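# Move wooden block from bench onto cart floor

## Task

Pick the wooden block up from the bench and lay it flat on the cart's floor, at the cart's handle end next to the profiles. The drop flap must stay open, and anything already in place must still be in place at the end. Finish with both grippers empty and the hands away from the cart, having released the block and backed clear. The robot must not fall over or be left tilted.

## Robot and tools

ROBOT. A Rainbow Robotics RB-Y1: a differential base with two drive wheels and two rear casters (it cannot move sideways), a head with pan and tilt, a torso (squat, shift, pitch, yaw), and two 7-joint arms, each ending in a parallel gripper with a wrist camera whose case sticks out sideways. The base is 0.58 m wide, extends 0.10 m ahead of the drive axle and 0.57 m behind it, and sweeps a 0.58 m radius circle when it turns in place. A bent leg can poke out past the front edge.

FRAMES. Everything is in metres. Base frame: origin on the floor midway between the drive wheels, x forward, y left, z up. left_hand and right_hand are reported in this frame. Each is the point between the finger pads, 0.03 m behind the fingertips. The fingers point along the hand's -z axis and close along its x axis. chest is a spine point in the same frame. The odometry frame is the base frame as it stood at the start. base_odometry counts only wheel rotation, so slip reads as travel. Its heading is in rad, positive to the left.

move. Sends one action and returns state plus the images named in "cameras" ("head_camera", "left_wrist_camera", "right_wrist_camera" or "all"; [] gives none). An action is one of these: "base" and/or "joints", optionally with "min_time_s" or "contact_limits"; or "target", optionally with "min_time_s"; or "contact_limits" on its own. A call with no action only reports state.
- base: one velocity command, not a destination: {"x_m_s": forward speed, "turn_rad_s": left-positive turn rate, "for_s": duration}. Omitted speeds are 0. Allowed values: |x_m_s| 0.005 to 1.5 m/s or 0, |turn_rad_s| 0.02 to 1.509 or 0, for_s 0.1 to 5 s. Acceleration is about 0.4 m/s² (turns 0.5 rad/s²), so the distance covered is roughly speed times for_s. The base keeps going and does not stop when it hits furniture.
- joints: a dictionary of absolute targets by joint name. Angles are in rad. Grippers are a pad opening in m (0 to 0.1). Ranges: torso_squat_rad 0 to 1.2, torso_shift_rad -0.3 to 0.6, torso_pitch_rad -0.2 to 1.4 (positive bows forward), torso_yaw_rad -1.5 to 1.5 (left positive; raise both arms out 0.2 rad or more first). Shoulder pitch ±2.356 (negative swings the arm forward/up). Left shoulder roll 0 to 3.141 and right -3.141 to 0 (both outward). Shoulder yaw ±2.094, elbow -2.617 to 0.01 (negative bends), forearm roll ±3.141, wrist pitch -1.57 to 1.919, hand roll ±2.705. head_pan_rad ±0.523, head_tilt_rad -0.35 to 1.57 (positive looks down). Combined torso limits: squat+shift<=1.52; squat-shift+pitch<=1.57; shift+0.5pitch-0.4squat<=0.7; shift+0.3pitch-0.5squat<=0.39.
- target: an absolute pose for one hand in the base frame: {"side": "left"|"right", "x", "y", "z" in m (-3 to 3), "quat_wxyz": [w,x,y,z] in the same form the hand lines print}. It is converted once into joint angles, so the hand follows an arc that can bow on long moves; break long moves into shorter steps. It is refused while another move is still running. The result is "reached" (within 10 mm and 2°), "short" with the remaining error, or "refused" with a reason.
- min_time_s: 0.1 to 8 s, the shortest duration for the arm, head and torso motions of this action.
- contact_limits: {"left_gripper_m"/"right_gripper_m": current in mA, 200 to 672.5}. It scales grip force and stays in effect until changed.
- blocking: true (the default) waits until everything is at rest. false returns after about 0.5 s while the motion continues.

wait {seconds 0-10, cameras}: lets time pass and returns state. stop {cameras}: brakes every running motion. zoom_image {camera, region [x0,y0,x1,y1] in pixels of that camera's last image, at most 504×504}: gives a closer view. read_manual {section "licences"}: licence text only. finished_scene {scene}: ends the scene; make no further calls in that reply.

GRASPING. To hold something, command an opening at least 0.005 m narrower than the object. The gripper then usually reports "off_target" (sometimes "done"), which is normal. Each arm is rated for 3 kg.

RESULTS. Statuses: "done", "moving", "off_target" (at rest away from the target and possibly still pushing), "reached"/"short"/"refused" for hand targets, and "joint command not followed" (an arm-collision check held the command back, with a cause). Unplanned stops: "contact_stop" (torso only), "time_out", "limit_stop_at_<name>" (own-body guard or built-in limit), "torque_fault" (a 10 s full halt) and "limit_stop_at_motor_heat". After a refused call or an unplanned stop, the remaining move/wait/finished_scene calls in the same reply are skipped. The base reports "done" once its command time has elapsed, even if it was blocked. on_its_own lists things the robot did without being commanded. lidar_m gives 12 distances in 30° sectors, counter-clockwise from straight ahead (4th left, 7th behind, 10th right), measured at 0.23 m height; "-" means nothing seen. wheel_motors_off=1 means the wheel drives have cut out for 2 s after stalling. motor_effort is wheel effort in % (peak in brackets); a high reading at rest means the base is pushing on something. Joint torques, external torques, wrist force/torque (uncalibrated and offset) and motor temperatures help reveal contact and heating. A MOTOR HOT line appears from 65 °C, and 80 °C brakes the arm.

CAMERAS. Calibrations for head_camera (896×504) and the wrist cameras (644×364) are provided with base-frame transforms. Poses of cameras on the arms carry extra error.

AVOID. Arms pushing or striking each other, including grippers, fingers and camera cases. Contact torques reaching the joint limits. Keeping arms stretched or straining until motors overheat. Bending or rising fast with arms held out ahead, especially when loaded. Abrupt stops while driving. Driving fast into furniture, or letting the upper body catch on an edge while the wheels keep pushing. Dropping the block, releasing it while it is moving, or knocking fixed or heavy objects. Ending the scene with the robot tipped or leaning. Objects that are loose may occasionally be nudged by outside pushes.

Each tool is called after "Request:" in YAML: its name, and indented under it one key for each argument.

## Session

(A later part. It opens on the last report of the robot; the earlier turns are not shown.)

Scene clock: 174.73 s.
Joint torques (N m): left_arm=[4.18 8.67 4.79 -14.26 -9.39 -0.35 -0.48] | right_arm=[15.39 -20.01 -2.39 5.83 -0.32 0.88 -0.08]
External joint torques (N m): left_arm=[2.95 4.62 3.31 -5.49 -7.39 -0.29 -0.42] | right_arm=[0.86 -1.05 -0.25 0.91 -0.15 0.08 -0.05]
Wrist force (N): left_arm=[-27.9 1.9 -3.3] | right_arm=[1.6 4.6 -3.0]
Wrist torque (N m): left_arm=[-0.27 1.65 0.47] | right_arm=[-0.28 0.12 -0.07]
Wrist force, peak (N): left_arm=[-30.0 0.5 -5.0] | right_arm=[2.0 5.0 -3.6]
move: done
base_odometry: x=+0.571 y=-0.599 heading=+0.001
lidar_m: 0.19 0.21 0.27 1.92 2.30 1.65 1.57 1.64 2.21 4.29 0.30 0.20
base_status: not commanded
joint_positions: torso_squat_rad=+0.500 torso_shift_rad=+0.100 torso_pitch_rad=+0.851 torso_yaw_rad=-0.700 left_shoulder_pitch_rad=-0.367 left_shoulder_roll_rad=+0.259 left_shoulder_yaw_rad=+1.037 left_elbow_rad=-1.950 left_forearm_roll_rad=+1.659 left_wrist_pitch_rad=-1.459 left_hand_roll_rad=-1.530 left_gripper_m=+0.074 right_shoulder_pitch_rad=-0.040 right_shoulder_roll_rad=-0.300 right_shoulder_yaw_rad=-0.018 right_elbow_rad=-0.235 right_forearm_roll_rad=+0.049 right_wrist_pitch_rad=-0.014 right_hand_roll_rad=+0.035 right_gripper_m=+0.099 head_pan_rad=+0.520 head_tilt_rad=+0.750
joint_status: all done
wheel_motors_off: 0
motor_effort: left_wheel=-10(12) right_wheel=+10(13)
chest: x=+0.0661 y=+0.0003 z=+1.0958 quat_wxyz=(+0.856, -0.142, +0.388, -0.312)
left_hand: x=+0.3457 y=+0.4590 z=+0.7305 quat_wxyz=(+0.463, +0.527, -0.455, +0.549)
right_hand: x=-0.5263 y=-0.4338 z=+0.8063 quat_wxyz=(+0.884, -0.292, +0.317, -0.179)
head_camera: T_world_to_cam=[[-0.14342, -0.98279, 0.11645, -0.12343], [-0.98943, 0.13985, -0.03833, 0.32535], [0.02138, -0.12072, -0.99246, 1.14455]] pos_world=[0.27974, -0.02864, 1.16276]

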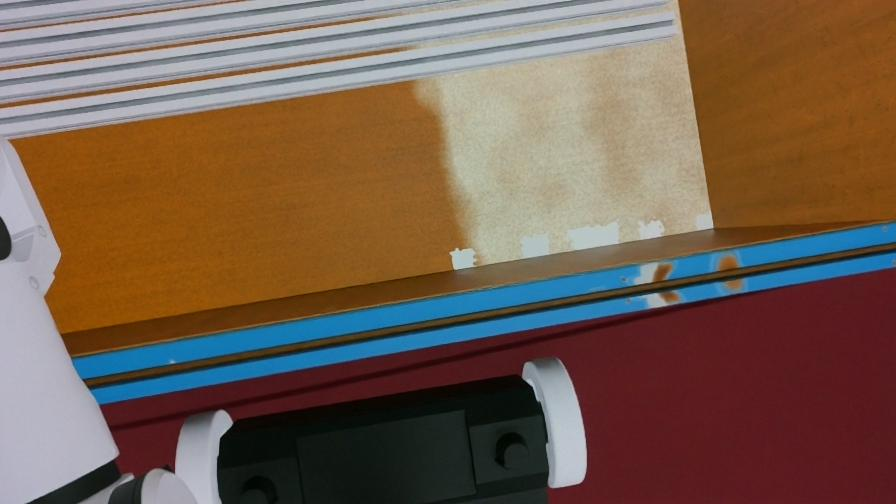

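Request:
move:
  joints: {"torso_yaw_rad":-0.9,"torso_shift_rad":0.18}

Request:
move:
  target: {"side":"left","x":0.40,"y":0.36,"z":0.58,"quat_wxyz":[0.5341,0.4609,-0.4481,0.5492]}
  min_time_s: 1.2
  cameras: ["head_camera"]

Scene clock: 181.73 s.
Joint torques (N m): left_arm=[2.83 7.1 3.82 -14.16 -9.47 -0.96 -0.37] | right_arm=[12.19 -23.21 -2.98 4.74 -0.34 0.82 -0.11]
External joint torques (N m): left_arm=[3.53 4.78 3.81 -5.46 -7.49 -0.85 -0.32] | right_arm=[0.58 -1.41 -0.6 0.88 -0.19 0.19 -0.08]
Wrist force (N): left_arm=[-26.7 1.9 -7.4] | right_arm=[0.8 5.1 -2.3]
Wrist torque (N m): left_arm=[-0.40 1.80 0.57] | right_arm=[-0.31 0.06 -0.14]
Wrist force, peak (N): left_arm=[-29.7 -0.2 -5.1] | right_arm=[2.3 5.2 -3.8]
move: done
base_odometry: x=+0.571 y=-0.599 heading=+0.001
lidar_m: 0.18 0.21 0.27 1.92 2.28 1.64 1.55 1.64 2.20 4.31 0.29 0.21
base_status: not commanded
joint_positions: torso_squat_rad=+0.500 torso_shift_rad=+0.180 torso_pitch_rad=+0.851 torso_yaw_rad=-0.900 left_shoulder_pitch_rad=-0.367 left_shoulder_roll_rad=+0.259 left_shoulder_yaw_rad=+1.037 left_elbow_rad=-1.950 left_forearm_roll_rad=+1.659 left_wrist_pitch_rad=-1.459 left_hand_roll_rad=-1.530 left_gripper_m=+0.074 right_shoulder_pitch_rad=-0.040 right_shoulder_roll_rad=-0.300 right_shoulder_yaw_rad=-0.018 right_elbow_rad=-0.235 right_forearm_roll_rad=+0.049 right_wrist_pitch_rad=-0.014 right_hand_roll_rad=+0.035 right_gripper_m=+0.099 head_pan_rad=+0.520 head_tilt_rad=+0.750
joint_status: all done
wheel_motors_off: 0
motor_effort: left_wheel=-12(14) right_wheel=+9(12)
chest: x=+0.1148 y=+0.0003 z=+1.0889 quat_wxyz=(+0.820, -0.180, +0.372, -0.396)
left_hand: x=+0.4485 y=+0.3586 z=+0.6619 quat_wxyz=(+0.537, +0.459, -0.446, +0.550)
right_hand: x=-0.5322 y=-0.3908 z=+0.8617 quat_wxyz=(+0.846, -0.336, +0.321, -0.260)
pictures: none

Scene clock: 183.27 s.
Joint torques (N m): left_arm=[4.42 4.97 5.04 -11.83 -8.7 -3.74 -0.28] | right_arm=[12.33 -22.94 -2.63 4.73 -0.38 0.74 -0.11]
External joint torques (N m): left_arm=[3.66 4.28 4.57 -4.32 -6.88 -2.93 -0.23] | right_arm=[0.71 -1.14 -0.25 0.87 -0.23 0.12 -0.09]
Wrist force (N): left_arm=[-26.6 2.5 -8.0] | right_arm=[1.4 5.4 -2.6]
Wrist torque (N m): left_arm=[-0.46 1.69 0.52] | right_arm=[-0.34 0.13 -0.11]
Wrist force, peak (N): left_arm=[-28.5 2.0 -6.7] | right_arm=[1.4 5.6 -3.7]
move: done
base_odometry: x=+0.571 y=-0.599 heading=+0.001
lidar_m: 0.18 0.20 0.27 1.92 2.29 1.63 1.57 1.63 2.18 4.30 0.30 0.20
base_status: not commanded
joint_positions: torso_squat_rad=+0.500 torso_shift_rad=+0.180 torso_pitch_rad=+0.851 torso_yaw_rad=-0.900 left_shoulder_pitch_rad=-0.313 left_shoulder_roll_rad=+0.227 left_shoulder_yaw_rad=+1.049 left_elbow_rad=-1.636 left_forearm_roll_rad=+1.642 left_wrist_pitch_rad=-1.421 left_hand_roll_rad=-1.160 left_gripper_m=+0.074 right_shoulder_pitch_rad=-0.040 right_shoulder_roll_rad=-0.300 right_shoulder_yaw_rad=-0.018 right_elbow_rad=-0.235 right_forearm_roll_rad=+0.049 right_wrist_pitch_rad=-0.014 right_hand_roll_rad=+0.035 right_gripper_m=+0.099 head_pan_rad=+0.520 head_tilt_rad=+0.750
joint_status: all done
wheel_motors_off: 0
motor_effort: left_wheel=-12(13) right_wheel=+11(12)
chest: x=+0.1148 y=+0.0003 z=+1.0889 quat_wxyz=(+0.820, -0.180, +0.371, -0.396)
left_hand: x=+0.3998 y=+0.3591 z=+0.5790 quat_wxyz=(+0.536, +0.460, -0.447, +0.550)
left_hand_status: reached (checked arc that bows 5 mm and turns the hand up to 1 deg, planned for 1.2 s): 1 mm and 0.3 deg off.
right_hand: x=-0.5322 y=-0.3908 z=+0.8617 quat_wxyz=(+0.846, -0.336, +0.321, -0.260)
head_camera: T_world_to_cam=[[-0.26988, -0.92699, 0.26049, -0.25795], [-0.96288, 0.26105, -0.0686, 0.40311], [-0.00441, -0.26934, -0.96304, 1.10757]] pos_world=[0.32342, -0.04603, 1.16148]

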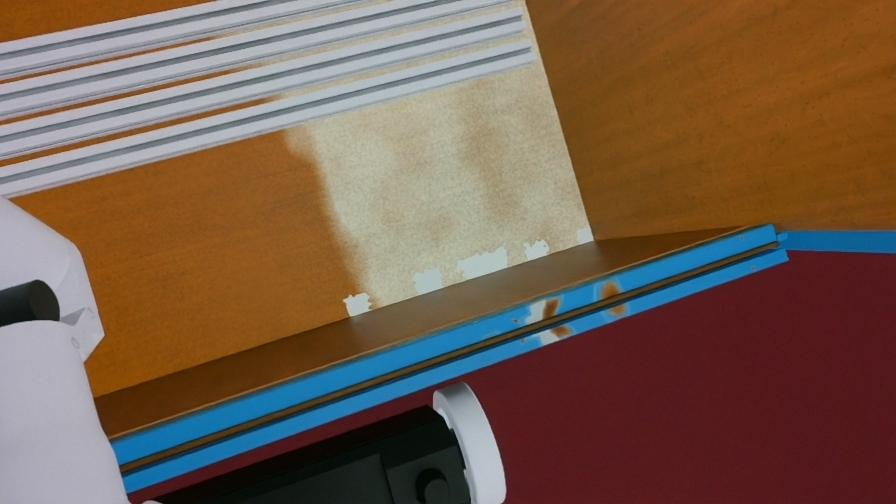

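Request:
move:
  target: {"side":"left","x":0.408,"y":0.36,"z":0.54,"quat_wxyz":[0.5341,0.4609,-0.4481,0.5492]}
  min_time_s: 0.8

Request:
move:
  joints: {"torso_squat_rad":0.65}

Request:
move:
  target: {"side":"left","x":0.392,"y":0.36,"z":0.42,"quat_wxyz":[0.5341,0.4609,-0.4481,0.5492]}
  min_time_s: 1
  cameras: ["head_camera","left_wrist_camera"]

Scene clock: 185.90 s.
Joint torques (N m): left_arm=[3.76 5.62 3.81 -10.42 -8 -5.16 -0.36] | right_arm=[12.45 -22.73 -2.76 4.63 -0.46 0.77 -0.09]
External joint torques (N m): left_arm=[3.53 3.9 3.48 -3.65 -6.32 -4.09 -0.3] | right_arm=[0.84 -0.93 -0.39 0.77 -0.31 0.14 -0.07]
Wrist force (N): left_arm=[-26.9 2.5 -7.1] | right_arm=[1.7 4.9 -2.7]
Wrist torque (N m): left_arm=[-0.52 1.64 0.56] | right_arm=[-0.33 0.14 -0.10]
Wrist force, peak (N): left_arm=[-31.2 3.7 -8.8] | right_arm=[1.3 5.7 -3.1]
move: done
base_odometry: x=+0.571 y=-0.599 heading=+0.001
lidar_m: 0.19 0.20 0.27 1.92 2.30 1.65 1.57 1.64 2.20 4.31 0.30 0.21
base_status: not commanded
joint_positions: torso_squat_rad=+0.500 torso_shift_rad=+0.180 torso_pitch_rad=+0.851 torso_yaw_rad=-0.900 left_shoulder_pitch_rad=-0.361 left_shoulder_roll_rad=+0.326 left_shoulder_yaw_rad=+1.048 left_elbow_rad=-1.386 left_forearm_roll_rad=+1.630 left_wrist_pitch_rad=-1.415 left_hand_roll_rad=-1.018 left_gripper_m=+0.074 right_shoulder_pitch_rad=-0.040 right_shoulder_roll_rad=-0.300 right_shoulder_yaw_rad=-0.018 right_elbow_rad=-0.235 right_forearm_roll_rad=+0.049 right_wrist_pitch_rad=-0.014 right_hand_roll_rad=+0.035 right_gripper_m=+0.099 head_pan_rad=+0.520 head_tilt_rad=+0.750
joint_status: all done
wheel_motors_off: 0
motor_effort: left_wheel=-12(12) right_wheel=+10(12)
chest: x=+0.1148 y=+0.0003 z=+1.0889 quat_wxyz=(+0.820, -0.180, +0.371, -0.396)
left_hand: x=+0.4076 y=+0.3591 z=+0.5394 quat_wxyz=(+0.536, +0.459, -0.446, +0.550)
left_hand_status: reached (checked arc that bows 6 mm and turns the hand up to 1 deg, planned for 0.8 s): 1 mm and 0.4 deg off.
right_hand: x=-0.5322 y=-0.3908 z=+0.8617 quat_wxyz=(+0.846, -0.336, +0.321, -0.260)
pictures: none

Scene clock: 187.37 s.
Joint torques (N m): left_arm=[14.75 -2.3 5.29 -0.12 -7.95 -5.19 -0.49] | right_arm=[11.87 -23.06 -2.85 4.48 -0.29 0.76 -0.05]
External joint torques (N m): left_arm=[14.64 -4.17 4.99 6.71 -6.26 -4.15 -0.44] | right_arm=[0.3 -1.32 -0.48 0.63 -0.14 0.14 -0.02]
Wrist force (N): left_arm=[-27.0 2.6 -7.1] | right_arm=[1.3 5.1 -2.5]
Wrist torque (N m): left_arm=[-0.32 1.72 0.59] | right_arm=[-0.33 0.12 -0.12]
Wrist force, peak (N): left_arm=[-33.0 4.9 -9.6] | right_arm=[2.0 5.7 -3.7]
move: done
base_odometry: x=+0.571 y=-0.599 heading=+0.001
lidar_m: 0.18 0.20 0.27 0.72 2.30 1.65 1.56 1.64 2.19 4.31 0.29 0.20
base_status: not commanded
joint_positions: torso_squat_rad=+0.650 torso_shift_rad=+0.179 torso_pitch_rad=+0.847 torso_yaw_rad=-0.900 left_shoulder_pitch_rad=-0.364 left_shoulder_roll_rad=+0.328 left_shoulder_yaw_rad=+1.047 left_elbow_rad=-1.389 left_forearm_roll_rad=+1.630 left_wrist_pitch_rad=-1.415 left_hand_roll_rad=-1.018 left_gripper_m=+0.074 right_shoulder_pitch_rad=-0.040 right_shoulder_roll_rad=-0.300 right_shoulder_yaw_rad=-0.018 right_elbow_rad=-0.235 right_forearm_roll_rad=+0.049 right_wrist_pitch_rad=-0.014 right_hand_roll_rad=+0.035 right_gripper_m=+0.099 head_pan_rad=+0.520 head_tilt_rad=+0.750
joint_status: all done
wheel_motors_off: 0
motor_effort: left_wheel=-29(41) right_wheel=+2(12)
chest: x=+0.1030 y=-0.0001 z=+1.0338 quat_wxyz=(+0.821, -0.179, +0.370, -0.397)
left_hand: x=+0.4002 y=+0.3588 z=+0.4865 quat_wxyz=(+0.534, +0.457, -0.449, +0.552)
right_hand: x=-0.5431 y=-0.3909 z=+0.8036 quat_wxyz=(+0.847, -0.335, +0.320, -0.261)
pictures: none

Scene clock: 188.70 s.
Joint torques (N m): left_arm=[3.5 7.78 1.67 -7.38 -6.43 -7.26 -0.49] | right_arm=[12.48 -22.96 -2.7 4.48 -0.3 0.65 -0.04]
External joint torques (N m): left_arm=[3.9 4.63 1.56 -2.8 -5.14 -5.74 -0.44] | right_arm=[0.87 -1.17 -0.32 0.62 -0.15 0.02 -0.01]
Wrist force (N): left_arm=[-27.6 3.8 -7.0] | right_arm=[1.3 5.1 -2.4]
Wrist torque (N m): left_arm=[-0.09 1.71 0.61] | right_arm=[-0.30 0.11 -0.12]
Wrist force, peak (N): left_arm=[-31.3 -0.5 -10.8] | right_arm=[1.8 5.9 -2.4]
move: done
base_odometry: x=+0.571 y=-0.599 heading=+0.001
lidar_m: 0.18 0.19 0.26 0.68 2.29 1.65 1.57 1.64 2.19 4.31 0.30 0.20
base_status: not commanded
joint_positions: torso_squat_rad=+0.650 torso_shift_rad=+0.180 torso_pitch_rad=+0.850 torso_yaw_rad=-0.900 left_shoulder_pitch_rad=-0.452 left_shoulder_roll_rad=+0.513 left_shoulder_yaw_rad=+1.029 left_elbow_rad=-0.852 left_forearm_roll_rad=+1.599 left_wrist_pitch_rad=-1.401 left_hand_roll_rad=-0.691 left_gripper_m=+0.074 right_shoulder_pitch_rad=-0.040 right_shoulder_roll_rad=-0.300 right_shoulder_yaw_rad=-0.018 right_elbow_rad=-0.235 right_forearm_roll_rad=+0.049 right_wrist_pitch_rad=-0.014 right_hand_roll_rad=+0.035 right_gripper_m=+0.099 head_pan_rad=+0.520 head_tilt_rad=+0.750
joint_status: all done
wheel_motors_off: 0
motor_effort: left_wheel=-12(37) right_wheel=+9(9)
chest: x=+0.1044 y=+0.0002 z=+1.0329 quat_wxyz=(+0.820, -0.180, +0.371, -0.396)
left_hand: x=+0.3906 y=+0.3592 z=+0.4176 quat_wxyz=(+0.538, +0.459, -0.444, +0.550)
left_hand_status: reached (checked arc that bows 12 mm and turns the hand up to 3 deg, planned for 1.0 s): 3 mm and 0.7 deg off.
right_hand: x=-0.5425 y=-0.3908 z=+0.8054 quat_wxyz=(+0.846, -0.336, +0.321, -0.260)
head_camera: T_world_to_cam=[[-0.26998, -0.92702, 0.2603, -0.24604], [-0.96286, 0.26108, -0.06887, 0.38958], [-0.00411, -0.26922, -0.96307, 1.05362]] pos_world=[0.31302, -0.04613, 1.10558]
left_wrist_camera: T_world_to_cam=[[-0.02685, 0.19162, 0.9811, -0.46861], [0.89967, -0.42318, 0.10727, -0.21521], [0.43573, 0.88555, -0.16103, -0.34858]] pos_world=[0.33292, 0.30741, 0.42671]

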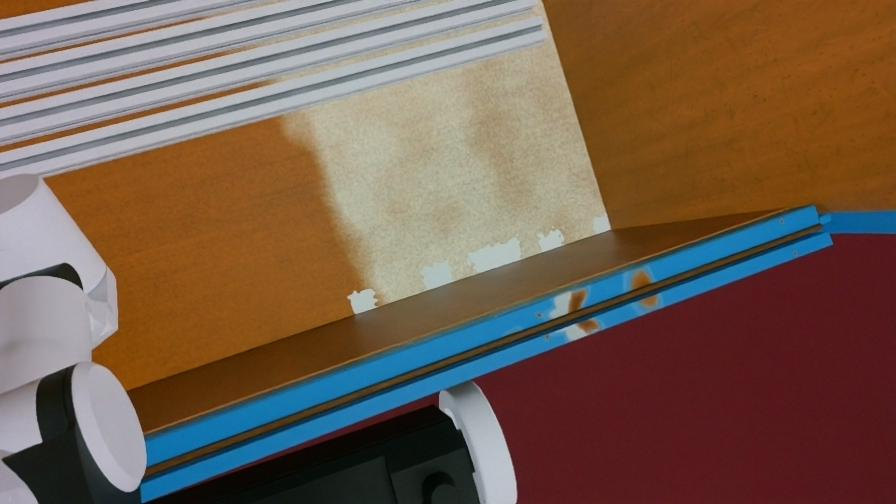

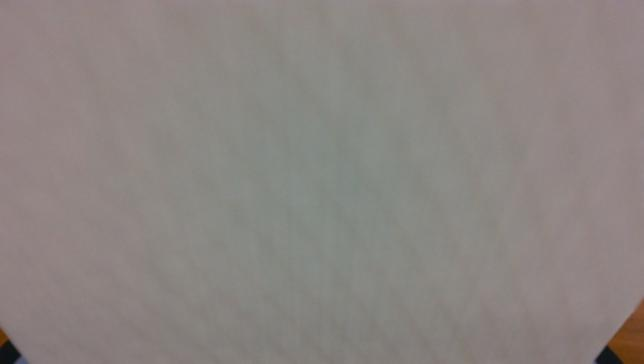

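Request:
move:
  target: {"side":"left","x":0.386,"y":0.36,"z":0.372,"quat_wxyz":[0.5341,0.4609,-0.4481,0.5492]}
  min_time_s: 1

Request:
move:
  target: {"side":"left","x":0.386,"y":0.36,"z":0.352,"quat_wxyz":[0.5341,0.4609,-0.4481,0.5492]}
  min_time_s: 1
  cameras: ["head_camera","left_wrist_camera"]

Scene clock: 193.67 s.
Joint torques (N m): left_arm=[-3.54 0.66 -0.65 -0.14 0.24 2.19 -1.32] | right_arm=[12.31 -22.98 -2.69 4.68 -0.19 0.6 -0.02]
External joint torques (N m): left_arm=[-2.4 -4.34 -0.43 1.76 0.9 4.03 -1.28] | right_arm=[0.7 -1.2 -0.31 0.82 -0.04 -0.03 0]
Wrist force (N): left_arm=[-1.4 2.0 -3.1] | right_arm=[1.1 5.1 -2.8]
Wrist torque (N m): left_arm=[-0.47 -3.19 1.12] | right_arm=[-0.29 0.06 -0.11]
Wrist force, peak (N): left_arm=[-30.1 2.1 -5.9] | right_arm=[1.8 5.9 -2.9]
move: short
base_odometry: x=+0.571 y=-0.599 heading=+0.001
lidar_m: 0.18 0.20 0.27 0.69 2.31 1.65 1.57 1.63 2.21 4.30 0.29 0.19
base_status: not commanded
joint_positions: torso_squat_rad=+0.650 torso_shift_rad=+0.180 torso_pitch_rad=+0.850 torso_yaw_rad=-0.900 left_shoulder_pitch_rad=-0.579 left_shoulder_roll_rad=+0.737 left_shoulder_yaw_rad=+0.978 left_elbow_rad=-0.267 left_forearm_roll_rad=+1.574 left_wrist_pitch_rad=-1.317 left_hand_roll_rad=-0.352 left_gripper_m=+0.078 right_shoulder_pitch_rad=-0.040 right_shoulder_roll_rad=-0.300 right_shoulder_yaw_rad=-0.018 right_elbow_rad=-0.235 right_forearm_roll_rad=+0.049 right_wrist_pitch_rad=-0.014 right_hand_roll_rad=+0.035 right_gripper_m=+0.099 head_pan_rad=+0.520 head_tilt_rad=+0.750
joint_status: all done
wheel_motors_off: 0
motor_effort: left_wheel=-9(15) right_wheel=+9(11)
chest: x=+0.1041 y=+0.0000 z=+1.0330 quat_wxyz=(+0.820, -0.179, +0.371, -0.396)
left_hand: x=+0.3862 y=+0.3609 z=+0.3737 quat_wxyz=(+0.556, +0.433, -0.431, +0.564)
left_hand_status: short (checked arc that bows 19 mm and turns the hand up to 5 deg, as near as the solve gets, planned for 1.0 s): 2 mm and 4.9 deg off. The place is met; only the turn is off.
right_hand: x=-0.5426 y=-0.3909 z=+0.8049 quat_wxyz=(+0.846, -0.336, +0.321, -0.260)
pictures: none

Scene clock: 195.00 s.
Joint torques (N m): left_arm=[0.35 1.88 3.36 0.46 2.27 4.95 -0.96] | right_arm=[11.92 -22.77 -2.66 4.52 -0.33 0.69 0.02]
External joint torques (N m): left_arm=[1.22 -3.16 3.52 2.34 2.9 6.74 -0.91] | right_arm=[0.31 -1 -0.28 0.66 -0.18 0.06 0.04]
Wrist force (N): left_arm=[5.1 -0.1 10.9] | right_arm=[2.1 5.5 -2.4]
Wrist torque (N m): left_arm=[-0.88 -4.76 0.82] | right_arm=[-0.34 0.23 -0.12]
Wrist force, peak (N): left_arm=[12.8 1.2 16.7] | right_arm=[1.7 5.7 -2.9]
move: short
base_odometry: x=+0.571 y=-0.599 heading=+0.001
lidar_m: 0.18 0.19 0.27 0.69 2.30 1.65 1.57 1.64 2.19 4.30 0.30 0.20
base_status: not commanded
joint_positions: torso_squat_rad=+0.650 torso_shift_rad=+0.180 torso_pitch_rad=+0.849 torso_yaw_rad=-0.900 left_shoulder_pitch_rad=-0.564 left_shoulder_roll_rad=+0.738 left_shoulder_yaw_rad=+0.982 left_elbow_rad=-0.268 left_forearm_roll_rad=+1.590 left_wrist_pitch_rad=-1.216 left_hand_roll_rad=-0.350 left_gripper_m=+0.086 right_shoulder_pitch_rad=-0.040 right_shoulder_roll_rad=-0.300 right_shoulder_yaw_rad=-0.018 right_elbow_rad=-0.235 right_forearm_roll_rad=+0.049 right_wrist_pitch_rad=-0.014 right_hand_roll_rad=+0.035 right_gripper_m=+0.099 head_pan_rad=+0.520 head_tilt_rad=+0.750
joint_status: all done
wheel_motors_off: 0
motor_effort: left_wheel=-12(13) right_wheel=+11(12)
chest: x=+0.1040 y=-0.0001 z=+1.0331 quat_wxyz=(+0.820, -0.179, +0.371, -0.396)
left_hand: x=+0.3867 y=+0.3601 z=+0.3535 quat_wxyz=(+0.579, +0.402, -0.411, +0.579)
left_hand_status: short (checked arc that bows 1 mm and turns the hand up to 5 deg, as near as the solve gets, planned for 1.0 s): 2 mm and 10.1 deg off. The place is met; only the turn is off.
right_hand: x=-0.5427 y=-0.3909 z=+0.8047 quat_wxyz=(+0.847, -0.335, +0.321, -0.260)
head_camera: T_world_to_cam=[[-0.27029, -0.92719, 0.25934, -0.24541], [-0.96278, 0.26117, -0.06969, 0.39008], [-0.00312, -0.26853, -0.96327, 1.05386]] pos_world=[0.31252, -0.04644, 1.10597]
left_wrist_camera: T_world_to_cam=[[-0.03435, 0.34811, 0.93682, -0.44379], [0.88278, -0.42889, 0.19173, -0.22574], [0.46854, 0.83359, -0.29257, -0.30547]] pos_world=[0.32715, 0.31231, 0.36967]

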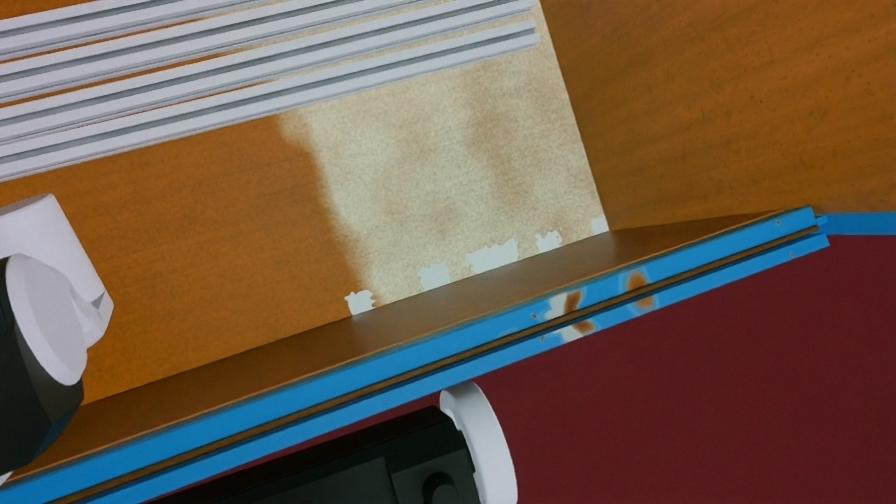

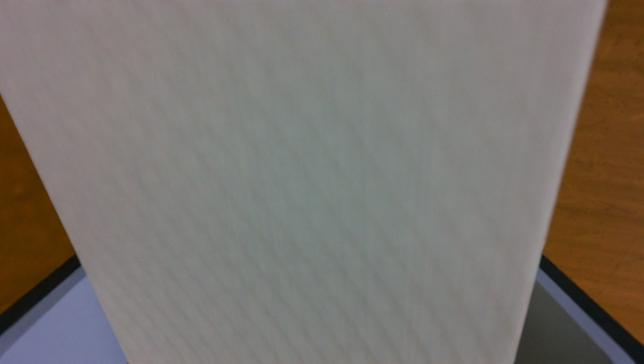

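Request:
move:
  joints: {"left_gripper_m":0.1}

Request:
move:
  joints: {"torso_squat_rad":0.7}
  cameras: ["head_camera","left_wrist_camera"]

Scene clock: 197.47 s.
Joint torques (N m): left_arm=[0.22 3.63 1.86 -1.02 -0.9 -3.61 -0.56] | right_arm=[12.2 -22.82 -2.45 4.27 -0.19 0.78 -0.13]
External joint torques (N m): left_arm=[1.08 -1.37 2.02 0.84 -0.27 -1.82 -0.51] | right_arm=[0.59 -1.04 -0.08 0.41 -0.04 0.16 -0.1]
Wrist force (N): left_arm=[-13.9 0.5 -9.6] | right_arm=[1.3 5.3 -2.5]
Wrist torque (N m): left_arm=[-0.34 -0.44 0.28] | right_arm=[-0.32 0.13 -0.10]
Wrist force, peak (N): left_arm=[-14.9 0.6 -10.4] | right_arm=[1.8 5.5 -3.2]
move: done
base_odometry: x=+0.571 y=-0.599 heading=+0.001
lidar_m: 0.18 0.20 0.27 0.69 2.29 1.65 1.57 1.63 2.18 4.30 0.29 0.20
base_status: not commanded
joint_positions: torso_squat_rad=+0.650 torso_shift_rad=+0.180 torso_pitch_rad=+0.850 torso_yaw_rad=-0.900 left_shoulder_pitch_rad=-0.564 left_shoulder_roll_rad=+0.738 left_shoulder_yaw_rad=+0.982 left_elbow_rad=-0.267 left_forearm_roll_rad=+1.591 left_wrist_pitch_rad=-1.214 left_hand_roll_rad=-0.350 left_gripper_m=+0.099 right_shoulder_pitch_rad=-0.040 right_shoulder_roll_rad=-0.300 right_shoulder_yaw_rad=-0.018 right_elbow_rad=-0.235 right_forearm_roll_rad=+0.049 right_wrist_pitch_rad=-0.014 right_hand_roll_rad=+0.035 right_gripper_m=+0.099 head_pan_rad=+0.520 head_tilt_rad=+0.750
joint_status: all done
wheel_motors_off: 0
motor_effort: left_wheel=-11(12) right_wheel=+9(11)
chest: x=+0.1043 y=+0.0001 z=+1.0330 quat_wxyz=(+0.820, -0.179, +0.371, -0.396)
left_hand: x=+0.3861 y=+0.3597 z=+0.3524 quat_wxyz=(+0.579, +0.401, -0.410, +0.579)
right_hand: x=-0.5425 y=-0.3908 z=+0.8051 quat_wxyz=(+0.846, -0.336, +0.321, -0.260)
pictures: none

Scene clock: 198.33 s.
Joint torques (N m): left_arm=[-7.63 -10.57 1.43 3.35 5.13 15.3 -0.04] | right_arm=[12.14 -22.91 -2.54 4.24 -0.26 0.7 -0.02]
External joint torques (N m): left_arm=[-6.82 -15.78 1.59 5.27 5.78 17.11 0.01] | right_arm=[0.54 -1.18 -0.17 0.39 -0.11 0.08 0]
Wrist force (N): left_arm=[69.5 0.5 25.2] | right_arm=[1.6 5.3 -2.8]
Wrist torque (N m): left_arm=[-0.23 -0.67 -0.08] | right_arm=[-0.35 0.13 -0.14]
Wrist force, peak (N): left_arm=[79.2 3.8 51.2] | right_arm=[2.0 5.5 -2.7]
move: done
base_odometry: x=+0.571 y=-0.599 heading=+0.001
lidar_m: 0.18 0.19 0.27 0.69 2.29 1.64 1.57 1.63 2.19 4.31 0.29 0.20
base_status: not commanded
joint_positions: torso_squat_rad=+0.700 torso_shift_rad=+0.179 torso_pitch_rad=+0.847 torso_yaw_rad=-0.899 left_shoulder_pitch_rad=-0.562 left_shoulder_roll_rad=+0.741 left_shoulder_yaw_rad=+0.982 left_elbow_rad=-0.268 left_forearm_roll_rad=+1.589 left_wrist_pitch_rad=-1.219 left_hand_roll_rad=-0.350 left_gripper_m=+0.098 right_shoulder_pitch_rad=-0.040 right_shoulder_roll_rad=-0.300 right_shoulder_yaw_rad=-0.018 right_elbow_rad=-0.235 right_forearm_roll_rad=+0.049 right_wrist_pitch_rad=-0.014 right_hand_roll_rad=+0.035 right_gripper_m=+0.099 head_pan_rad=+0.520 head_tilt_rad=+0.750
joint_status: all done
wheel_motors_off: 0
motor_effort: left_wheel=-12(16) right_wheel=+14(17)
chest: x=+0.0991 y=-0.0004 z=+1.0122 quat_wxyz=(+0.821, -0.178, +0.370, -0.396)
left_hand: x=+0.3844 y=+0.3627 z=+0.3351 quat_wxyz=(+0.576, +0.403, -0.414, +0.578)
right_hand: x=-0.5471 y=-0.3910 z=+0.7818 quat_wxyz=(+0.847, -0.335, +0.320, -0.261)
head_camera: T_world_to_cam=[[-0.27086, -0.92746, 0.25777, -0.23997], [-0.96262, 0.2612, -0.0717, 0.38598], [-0.00083, -0.26755, -0.96354, 1.03362]] pos_world=[0.30741, -0.04684, 1.08547]
left_wrist_camera: T_world_to_cam=[[-0.03789, 0.34132, 0.93918, -0.42459], [0.88209, -0.43021, 0.19193, -0.21827], [0.46955, 0.83572, -0.28478, -0.31565]] pos_world=[0.32466, 0.31481, 0.35077]

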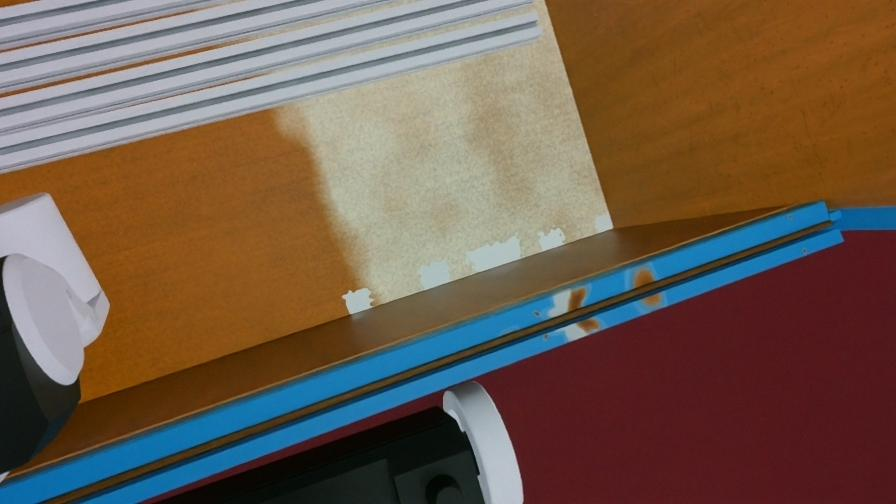

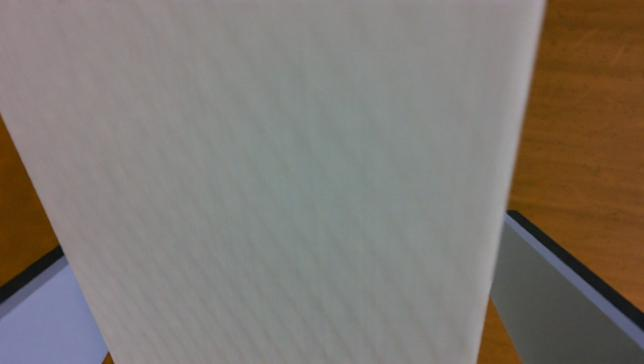

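Request:
move:
  joints: {"torso_squat_rad":0.675}
  cameras: ["left_wrist_camera"]

Request:
move:
  target: {"side":"left","x":0.386,"y":0.325,"z":0.355,"quat_wxyz":[0.578,0.402,-0.412,0.578]}
  min_time_s: 1
  cameras: ["left_wrist_camera"]

Scene clock: 201.23 s.
Joint torques (N m): left_arm=[-1.61 3.13 1.53 -0.84 -0.76 -3.55 -0.11] | right_arm=[12.19 -22.94 -2.41 4.46 -0.32 0.79 -0.16]
External joint torques (N m): left_arm=[-0.76 -1.85 1.69 1.02 -0.13 -1.76 -0.06] | right_arm=[0.58 -1.16 -0.03 0.6 -0.17 0.16 -0.14]
Wrist force (N): left_arm=[-14.3 1.2 -10.6] | right_arm=[1.7 5.2 -2.8]
Wrist torque (N m): left_arm=[-0.50 -0.44 0.26] | right_arm=[-0.31 0.18 -0.11]
Wrist force, peak (N): left_arm=[70.0 0.6 25.7] | right_arm=[1.4 5.8 -2.9]
move: done
base_odometry: x=+0.571 y=-0.599 heading=+0.001
lidar_m: 0.19 0.20 0.27 0.70 2.31 1.64 1.57 1.63 2.20 4.31 0.29 0.20
base_status: not commanded
joint_positions: torso_squat_rad=+0.675 torso_shift_rad=+0.180 torso_pitch_rad=+0.850 torso_yaw_rad=-0.900 left_shoulder_pitch_rad=-0.564 left_shoulder_roll_rad=+0.738 left_shoulder_yaw_rad=+0.982 left_elbow_rad=-0.267 left_forearm_roll_rad=+1.591 left_wrist_pitch_rad=-1.214 left_hand_roll_rad=-0.350 left_gripper_m=+0.099 right_shoulder_pitch_rad=-0.040 right_shoulder_roll_rad=-0.300 right_shoulder_yaw_rad=-0.018 right_elbow_rad=-0.235 right_forearm_roll_rad=+0.049 right_wrist_pitch_rad=-0.014 right_hand_roll_rad=+0.035 right_gripper_m=+0.099 head_pan_rad=+0.520 head_tilt_rad=+0.750
joint_status: all done
wheel_motors_off: 0
motor_effort: left_wheel=-11(12) right_wheel=+9(12)
chest: x=+0.1023 y=+0.0001 z=+1.0224 quat_wxyz=(+0.820, -0.179, +0.371, -0.396)
left_hand: x=+0.3841 y=+0.3600 z=+0.3419 quat_wxyz=(+0.579, +0.402, -0.410, +0.579)
right_hand: x=-0.5445 y=-0.3909 z=+0.7945 quat_wxyz=(+0.846, -0.336, +0.321, -0.260)
left_wrist_camera: T_world_to_cam=[[-0.03294, 0.35027, 0.93607, -0.43406], [0.88321, -0.42818, 0.1913, -0.22137], [0.46781, 0.83305, -0.29525, -0.30617]] pos_world=[0.32445, 0.3123, 0.35826]

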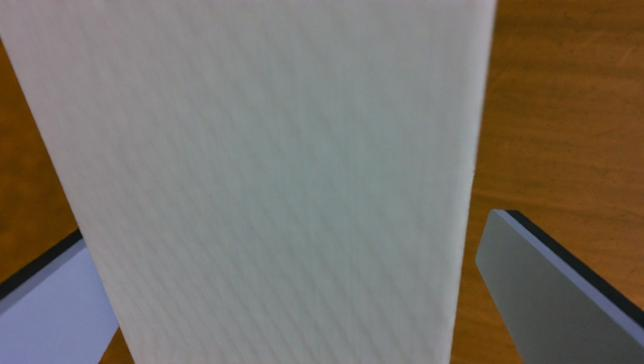

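Scene clock: 202.57 s.
Joint torques (N m): left_arm=[-1.05 2.04 1.57 -3.76 -1.15 -2.21 -0.17] | right_arm=[12.38 -22.8 -2.46 4.41 -0.37 0.77 -0.08]
External joint torques (N m): left_arm=[0.51 -0.72 1.82 -0.42 -0.2 -0.55 -0.12] | right_arm=[0.77 -1.01 -0.08 0.55 -0.22 0.15 -0.06]
Wrist force (N): left_arm=[-6.6 2.0 -3.6] | right_arm=[1.6 5.1 -2.5]
Wrist torque (N m): left_arm=[-0.35 -0.32 0.19] | right_arm=[-0.28 0.11 -0.14]
Wrist force, peak (N): left_arm=[-20.6 3.2 -12.0] | right_arm=[1.5 5.5 -3.2]
move: done
base_odometry: x=+0.571 y=-0.599 heading=+0.001
lidar_m: 0.18 0.19 0.27 0.70 2.30 1.64 1.56 1.64 2.20 4.30 0.30 0.20
base_status: not commanded
joint_positions: torso_squat_rad=+0.675 torso_shift_rad=+0.180 torso_pitch_rad=+0.850 torso_yaw_rad=-0.900 left_shoulder_pitch_rad=-0.532 left_shoulder_roll_rad=+0.562 left_shoulder_yaw_rad=+0.996 left_elbow_rad=-0.607 left_forearm_roll_rad=+1.607 left_wrist_pitch_rad=-1.292 left_hand_roll_rad=-0.529 left_gripper_m=+0.099 right_shoulder_pitch_rad=-0.040 right_shoulder_roll_rad=-0.300 right_shoulder_yaw_rad=-0.018 right_elbow_rad=-0.235 right_forearm_roll_rad=+0.049 right_wrist_pitch_rad=-0.014 right_hand_roll_rad=+0.035 right_gripper_m=+0.099 head_pan_rad=+0.520 head_tilt_rad=+0.750
joint_status: all done
wheel_motors_off: 0
motor_effort: left_wheel=-11(13) right_wheel=+10(12)
chest: x=+0.1023 y=+0.0001 z=+1.0224 quat_wxyz=(+0.820, -0.179, +0.371, -0.396)
left_hand: x=+0.3861 y=+0.3250 z=+0.3552 quat_wxyz=(+0.576, +0.404, -0.414, +0.577)
left_hand_status: reached (checked arc that bows 11 mm and turns the hand up to 2 deg, planned for 1.0 s): 0 mm and 0.4 deg off.
right_hand: x=-0.5445 y=-0.3909 z=+0.7946 quat_wxyz=(+0.846, -0.336, +0.321, -0.260)
left_wrist_camera: T_world_to_cam=[[-0.03548, 0.33873, 0.94021, -0.43098], [0.88247, -0.43092, 0.18855, -0.2386], [0.46903, 0.8364, -0.28363, -0.27971]] pos_world=[0.32646, 0.27712, 0.37087]

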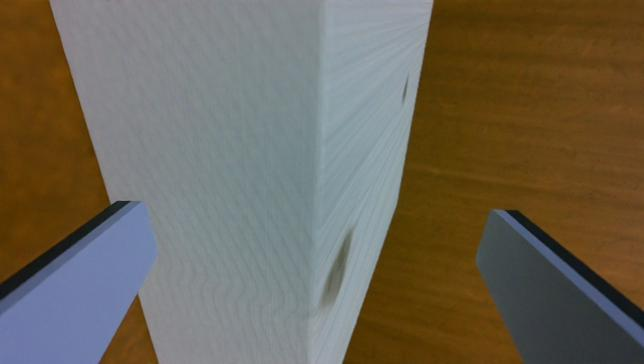

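Request:
move:
  target: {"side":"left","x":0.386,"y":0.25,"z":0.385,"quat_wxyz":[0.578,0.402,-0.412,0.578]}
  min_time_s: 1
  cameras: ["left_wrist_camera"]

Request:
move:
  target: {"side":"left","x":0.40,"y":0.2,"z":0.50,"quat_wxyz":[0.578,0.402,-0.412,0.578]}
  min_time_s: 1
  cameras: ["head_camera","left_wrist_camera"]

Scene clock: 205.97 s.
Joint torques (N m): left_arm=[3.14 -4.97 -0.79 -2.09 -1.49 -1.88 -0.29] | right_arm=[12.51 -23.11 -2.34 4.51 -0.32 0.78 -0.04]
External joint torques (N m): left_arm=[7.02 -4.38 0.5 2.32 -0.28 -0.39 -0.24] | right_arm=[0.9 -1.33 0.04 0.65 -0.17 0.16 -0.01]
Wrist force (N): left_arm=[-6.0 1.9 -3.5] | right_arm=[1.3 5.4 -3.0]
Wrist torque (N m): left_arm=[-0.38 -0.27 0.18] | right_arm=[-0.35 0.11 -0.14]
Wrist force, peak (N): left_arm=[-5.6 2.7 -5.2] | right_arm=[1.8 5.6 -3.0]
move: done
base_odometry: x=+0.571 y=-0.599 heading=+0.001
lidar_m: 0.17 0.19 0.25 0.63 2.31 1.65 1.57 1.64 2.20 4.30 0.28 0.19
base_status: not commanded
joint_positions: torso_squat_rad=+0.675 torso_shift_rad=+0.180 torso_pitch_rad=+0.849 torso_yaw_rad=-0.900 left_shoulder_pitch_rad=-0.573 left_shoulder_roll_rad=+0.359 left_shoulder_yaw_rad=+0.951 left_elbow_rad=-0.902 left_forearm_roll_rad=+1.570 left_wrist_pitch_rad=-1.425 left_hand_roll_rad=-0.678 left_gripper_m=+0.099 right_shoulder_pitch_rad=-0.040 right_shoulder_roll_rad=-0.300 right_shoulder_yaw_rad=-0.018 right_elbow_rad=-0.235 right_forearm_roll_rad=+0.049 right_wrist_pitch_rad=-0.014 right_hand_roll_rad=+0.035 right_gripper_m=+0.099 head_pan_rad=+0.520 head_tilt_rad=+0.750
joint_status: all done
wheel_motors_off: 0
motor_effort: left_wheel=-20(24) right_wheel=+2(11)
chest: x=+0.1022 y=+0.0001 z=+1.0225 quat_wxyz=(+0.820, -0.179, +0.371, -0.396)
left_hand: x=+0.3874 y=+0.2497 z=+0.3856 quat_wxyz=(+0.577, +0.402, -0.413, +0.579)
left_hand_status: reached (checked arc that bows 6 mm and turns the hand up to 1 deg, planned for 1.0 s): 2 mm and 0.2 deg off.
right_hand: x=-0.5445 y=-0.3908 z=+0.7943 quat_wxyz=(+0.846, -0.336, +0.321, -0.260)
left_wrist_camera: T_world_to_cam=[[-0.03829, 0.34423, 0.93811, -0.43345], [0.88208, -0.42949, 0.1936, -0.28005], [0.46955, 0.8349, -0.28719, -0.20707]] pos_world=[0.32766, 0.20181, 0.40137]

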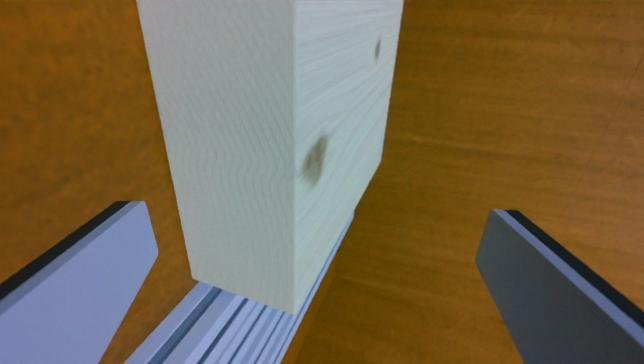

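Scene clock: 207.30 s.
Joint torques (N m): left_arm=[-5.04 -3.46 -3.22 -6.29 -1.66 -1.13 0.02] | right_arm=[12.02 -22.62 -2.51 4.59 -0.28 0.78 0.01]
External joint torques (N m): left_arm=[0.49 0.64 0.17 0.27 0.06 -0.26 0.07] | right_arm=[0.41 -0.84 -0.14 0.73 -0.13 0.15 0.04]
Wrist force (N): left_arm=[-5.5 2.3 -4.6] | right_arm=[1.8 5.3 -2.6]
Wrist torque (N m): left_arm=[-0.38 -0.18 0.19] | right_arm=[-0.31 0.19 -0.12]
Wrist force, peak (N): left_arm=[-5.6 3.7 -4.3] | right_arm=[1.2 5.9 -2.9]
move: done
base_odometry: x=+0.571 y=-0.599 heading=+0.001
lidar_m: 0.17 0.17 0.24 0.58 2.29 1.65 1.57 1.63 2.19 4.30 0.28 0.19
base_status: not commanded
joint_positions: torso_squat_rad=+0.675 torso_shift_rad=+0.180 torso_pitch_rad=+0.850 torso_yaw_rad=-0.900 left_shoulder_pitch_rad=-0.584 left_shoulder_roll_rad=+0.021 left_shoulder_yaw_rad=+0.929 left_elbow_rad=-1.589 left_forearm_roll_rad=+1.427 left_wrist_pitch_rad=-1.485 left_hand_roll_rad=-1.106 left_gripper_m=+0.099 right_shoulder_pitch_rad=-0.040 right_shoulder_roll_rad=-0.300 right_shoulder_yaw_rad=-0.018 right_elbow_rad=-0.235 right_forearm_roll_rad=+0.049 right_wrist_pitch_rad=-0.014 right_hand_roll_rad=+0.035 right_gripper_m=+0.099 head_pan_rad=+0.520 head_tilt_rad=+0.750
joint_status: all done
wheel_motors_off: 0
motor_effort: left_wheel=-11(27) right_wheel=+9(11)
chest: x=+0.1023 y=+0.0001 z=+1.0224 quat_wxyz=(+0.820, -0.179, +0.371, -0.396)
left_hand: x=+0.3998 y=+0.2000 z=+0.4998 quat_wxyz=(+0.578, +0.402, -0.412, +0.578)
left_hand_status: reached (checked arc that bows 17 mm and turns the hand up to 4 deg, planned for 1.0 s): 0 mm and 0.0 deg off.
right_hand: x=-0.5445 y=-0.3908 z=+0.7945 quat_wxyz=(+0.846, -0.336, +0.321, -0.260)
head_camera: T_world_to_cam=[[-0.27009, -0.92714, 0.25975, -0.24339], [-0.96283, 0.26106, -0.06935, 0.38728], [-0.00352, -0.26883, -0.96318, 1.04352]] pos_world=[0.31082, -0.04624, 1.09518]
left_wrist_camera: T_world_to_cam=[[-0.03467, 0.34493, 0.93799, -0.52446], [0.8824, -0.4301, 0.19078, -0.33313], [0.46923, 0.83429, -0.28946, -0.13722]] pos_world=[0.34016, 0.15211, 0.51577]

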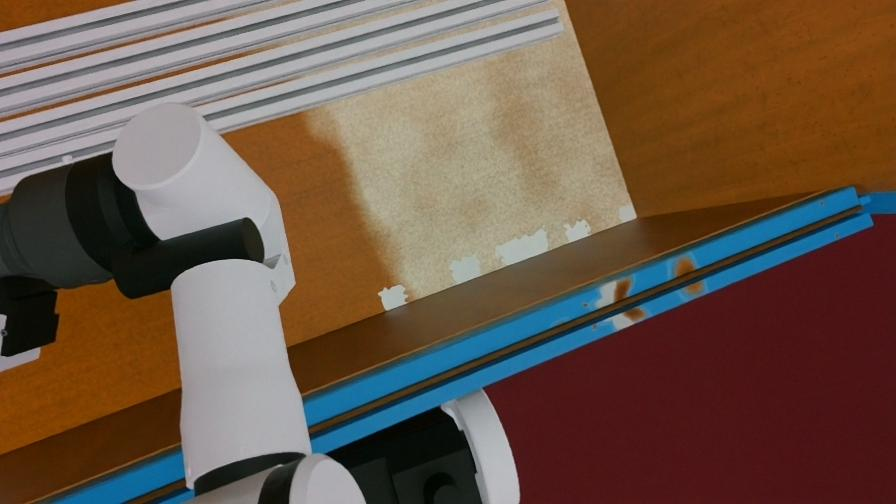

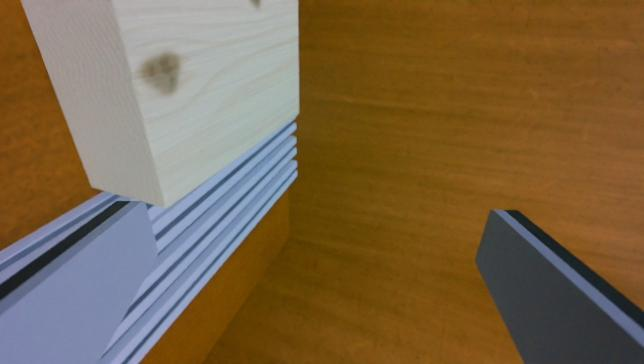

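Request:
move:
  joints: {"torso_squat_rad":0.3,"torso_shift_rad":0.1}

Request:
move:
  joints: {"torso_yaw_rad":-0.3,"head_pan_rad":0.5,"head_tilt_rad":0.5,"left_shoulder_roll_rad":0.3}
  cameras: ["head_camera","left_wrist_camera"]

Scene clock: 210.67 s.
Joint torques (N m): left_arm=[-4.94 -4.26 -3.05 -6.29 -1.85 -1.24 -0.01] | right_arm=[12.01 -22.82 -2.74 4.56 -0.29 0.66 0]
External joint torques (N m): left_arm=[0.59 -0.16 0.34 0.28 -0.14 -0.37 0.04] | right_arm=[0.4 -1.03 -0.36 0.7 -0.14 0.03 0.02]
Wrist force (N): left_arm=[-6.0 2.2 -3.6] | right_arm=[1.3 5.3 -2.7]
Wrist torque (N m): left_arm=[-0.40 -0.23 0.21] | right_arm=[-0.33 0.13 -0.12]
Wrist force, peak (N): left_arm=[-6.3 2.2 -4.3] | right_arm=[1.3 6.1 -2.9]
move: done
base_odometry: x=+0.571 y=-0.599 heading=+0.001
lidar_m: 0.17 0.16 0.24 0.56 2.31 1.64 1.57 1.64 2.21 4.30 0.28 0.18
base_status: not commanded
joint_positions: torso_squat_rad=+0.300 torso_shift_rad=+0.100 torso_pitch_rad=+0.850 torso_yaw_rad=-0.900 left_shoulder_pitch_rad=-0.584 left_shoulder_roll_rad=+0.021 left_shoulder_yaw_rad=+0.929 left_elbow_rad=-1.589 left_forearm_roll_rad=+1.427 left_wrist_pitch_rad=-1.485 left_hand_roll_rad=-1.106 left_gripper_m=+0.099 right_shoulder_pitch_rad=-0.040 right_shoulder_roll_rad=-0.300 right_shoulder_yaw_rad=-0.018 right_elbow_rad=-0.235 right_forearm_roll_rad=+0.049 right_wrist_pitch_rad=-0.014 right_hand_roll_rad=+0.035 right_gripper_m=+0.099 head_pan_rad=+0.520 head_tilt_rad=+0.750
joint_status: all done
wheel_motors_off: 0
motor_effort: left_wheel=-9(13) right_wheel=+13(13)
chest: x=+0.0712 y=+0.0001 z=+1.1501 quat_wxyz=(+0.820, -0.179, +0.371, -0.396)
left_hand: x=+0.3687 y=+0.2000 z=+0.6275 quat_wxyz=(+0.578, +0.402, -0.412, +0.578)
right_hand: x=-0.5757 y=-0.3908 z=+0.9222 quat_wxyz=(+0.846, -0.336, +0.321, -0.260)
pictures: none

Scene clock: 212.43 s.
Joint torques (N m): left_arm=[-0.41 6.47 2.55 -8.01 -1.96 -0.6 -0.04] | right_arm=[19.17 -12.24 -1.85 7.15 -0.34 1.13 -0.05]
External joint torques (N m): left_arm=[-0.25 -2.34 0.62 0.46 -0.08 -0.32 0.01] | right_arm=[0.94 -0.39 -0.35 0.87 -0.18 0.13 -0.02]
Wrist force (N): left_arm=[-5.7 3.6 -0.7] | right_arm=[2.6 2.8 -3.7]
Wrist torque (N m): left_arm=[-0.45 -0.22 0.22] | right_arm=[-0.14 0.23 -0.08]
Wrist force, peak (N): left_arm=[-7.4 2.9 -2.2] | right_arm=[1.9 4.9 -3.9]
move: done
base_odometry: x=+0.571 y=-0.599 heading=+0.001
lidar_m: 0.17 0.18 0.24 0.58 2.28 1.65 1.58 1.64 2.19 4.31 0.28 0.19
base_status: not commanded
joint_positions: torso_squat_rad=+0.300 torso_shift_rad=+0.100 torso_pitch_rad=+0.850 torso_yaw_rad=-0.300 left_shoulder_pitch_rad=-0.584 left_shoulder_roll_rad=+0.300 left_shoulder_yaw_rad=+0.929 left_elbow_rad=-1.589 left_forearm_roll_rad=+1.427 left_wrist_pitch_rad=-1.485 left_hand_roll_rad=-1.106 left_gripper_m=+0.099 right_shoulder_pitch_rad=-0.040 right_shoulder_roll_rad=-0.300 right_shoulder_yaw_rad=-0.018 right_elbow_rad=-0.235 right_forearm_roll_rad=+0.049 right_wrist_pitch_rad=-0.014 right_hand_roll_rad=+0.035 right_gripper_m=+0.099 head_pan_rad=+0.500 head_tilt_rad=+0.500
joint_status: all done
wheel_motors_off: 0
motor_effort: left_wheel=-11(13) right_wheel=+8(14)
chest: x=+0.0712 y=+0.0001 z=+1.1501 quat_wxyz=(+0.901, -0.062, +0.408, -0.136)
left_hand: x=+0.2842 y=+0.5718 z=+0.8795 quat_wxyz=(+0.265, +0.583, -0.548, +0.538)
right_hand: x=-0.4004 y=-0.4670 z=+0.7228 quat_wxyz=(+0.934, -0.195, +0.299, -0.012)
head_camera: T_world_to_cam=[[0.11085, -0.9786, -0.17338, 0.18627], [-0.95913, -0.05964, -0.27661, 0.62727], [0.26035, 0.19695, -0.94521, 1.08215]] pos_world=[0.29925, 0.00657, 1.22866]
left_wrist_camera: T_world_to_cam=[[-0.2078, -0.35245, 0.91247, -0.54244], [0.97027, -0.19256, 0.14659, -0.2656], [0.12404, 0.91581, 0.38198, -0.82238]] pos_world=[0.24699, 0.51082, 0.84803]

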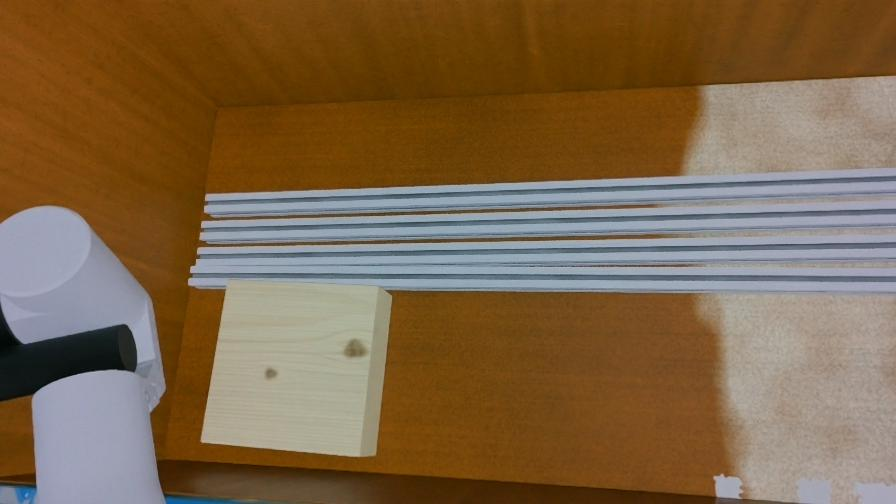

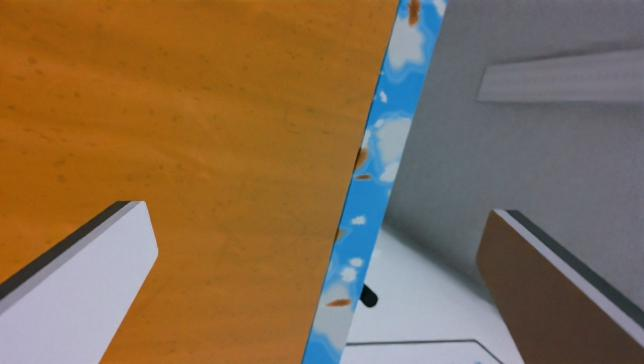

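Request:
zoom_image:
  camera: "head_camera"
  region: [160, 230, 440, 490]

Scaled by 1.800 from the camera's image (finer frame: 1280x720).

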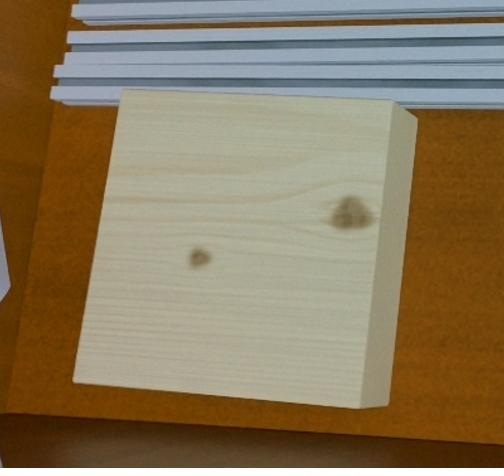

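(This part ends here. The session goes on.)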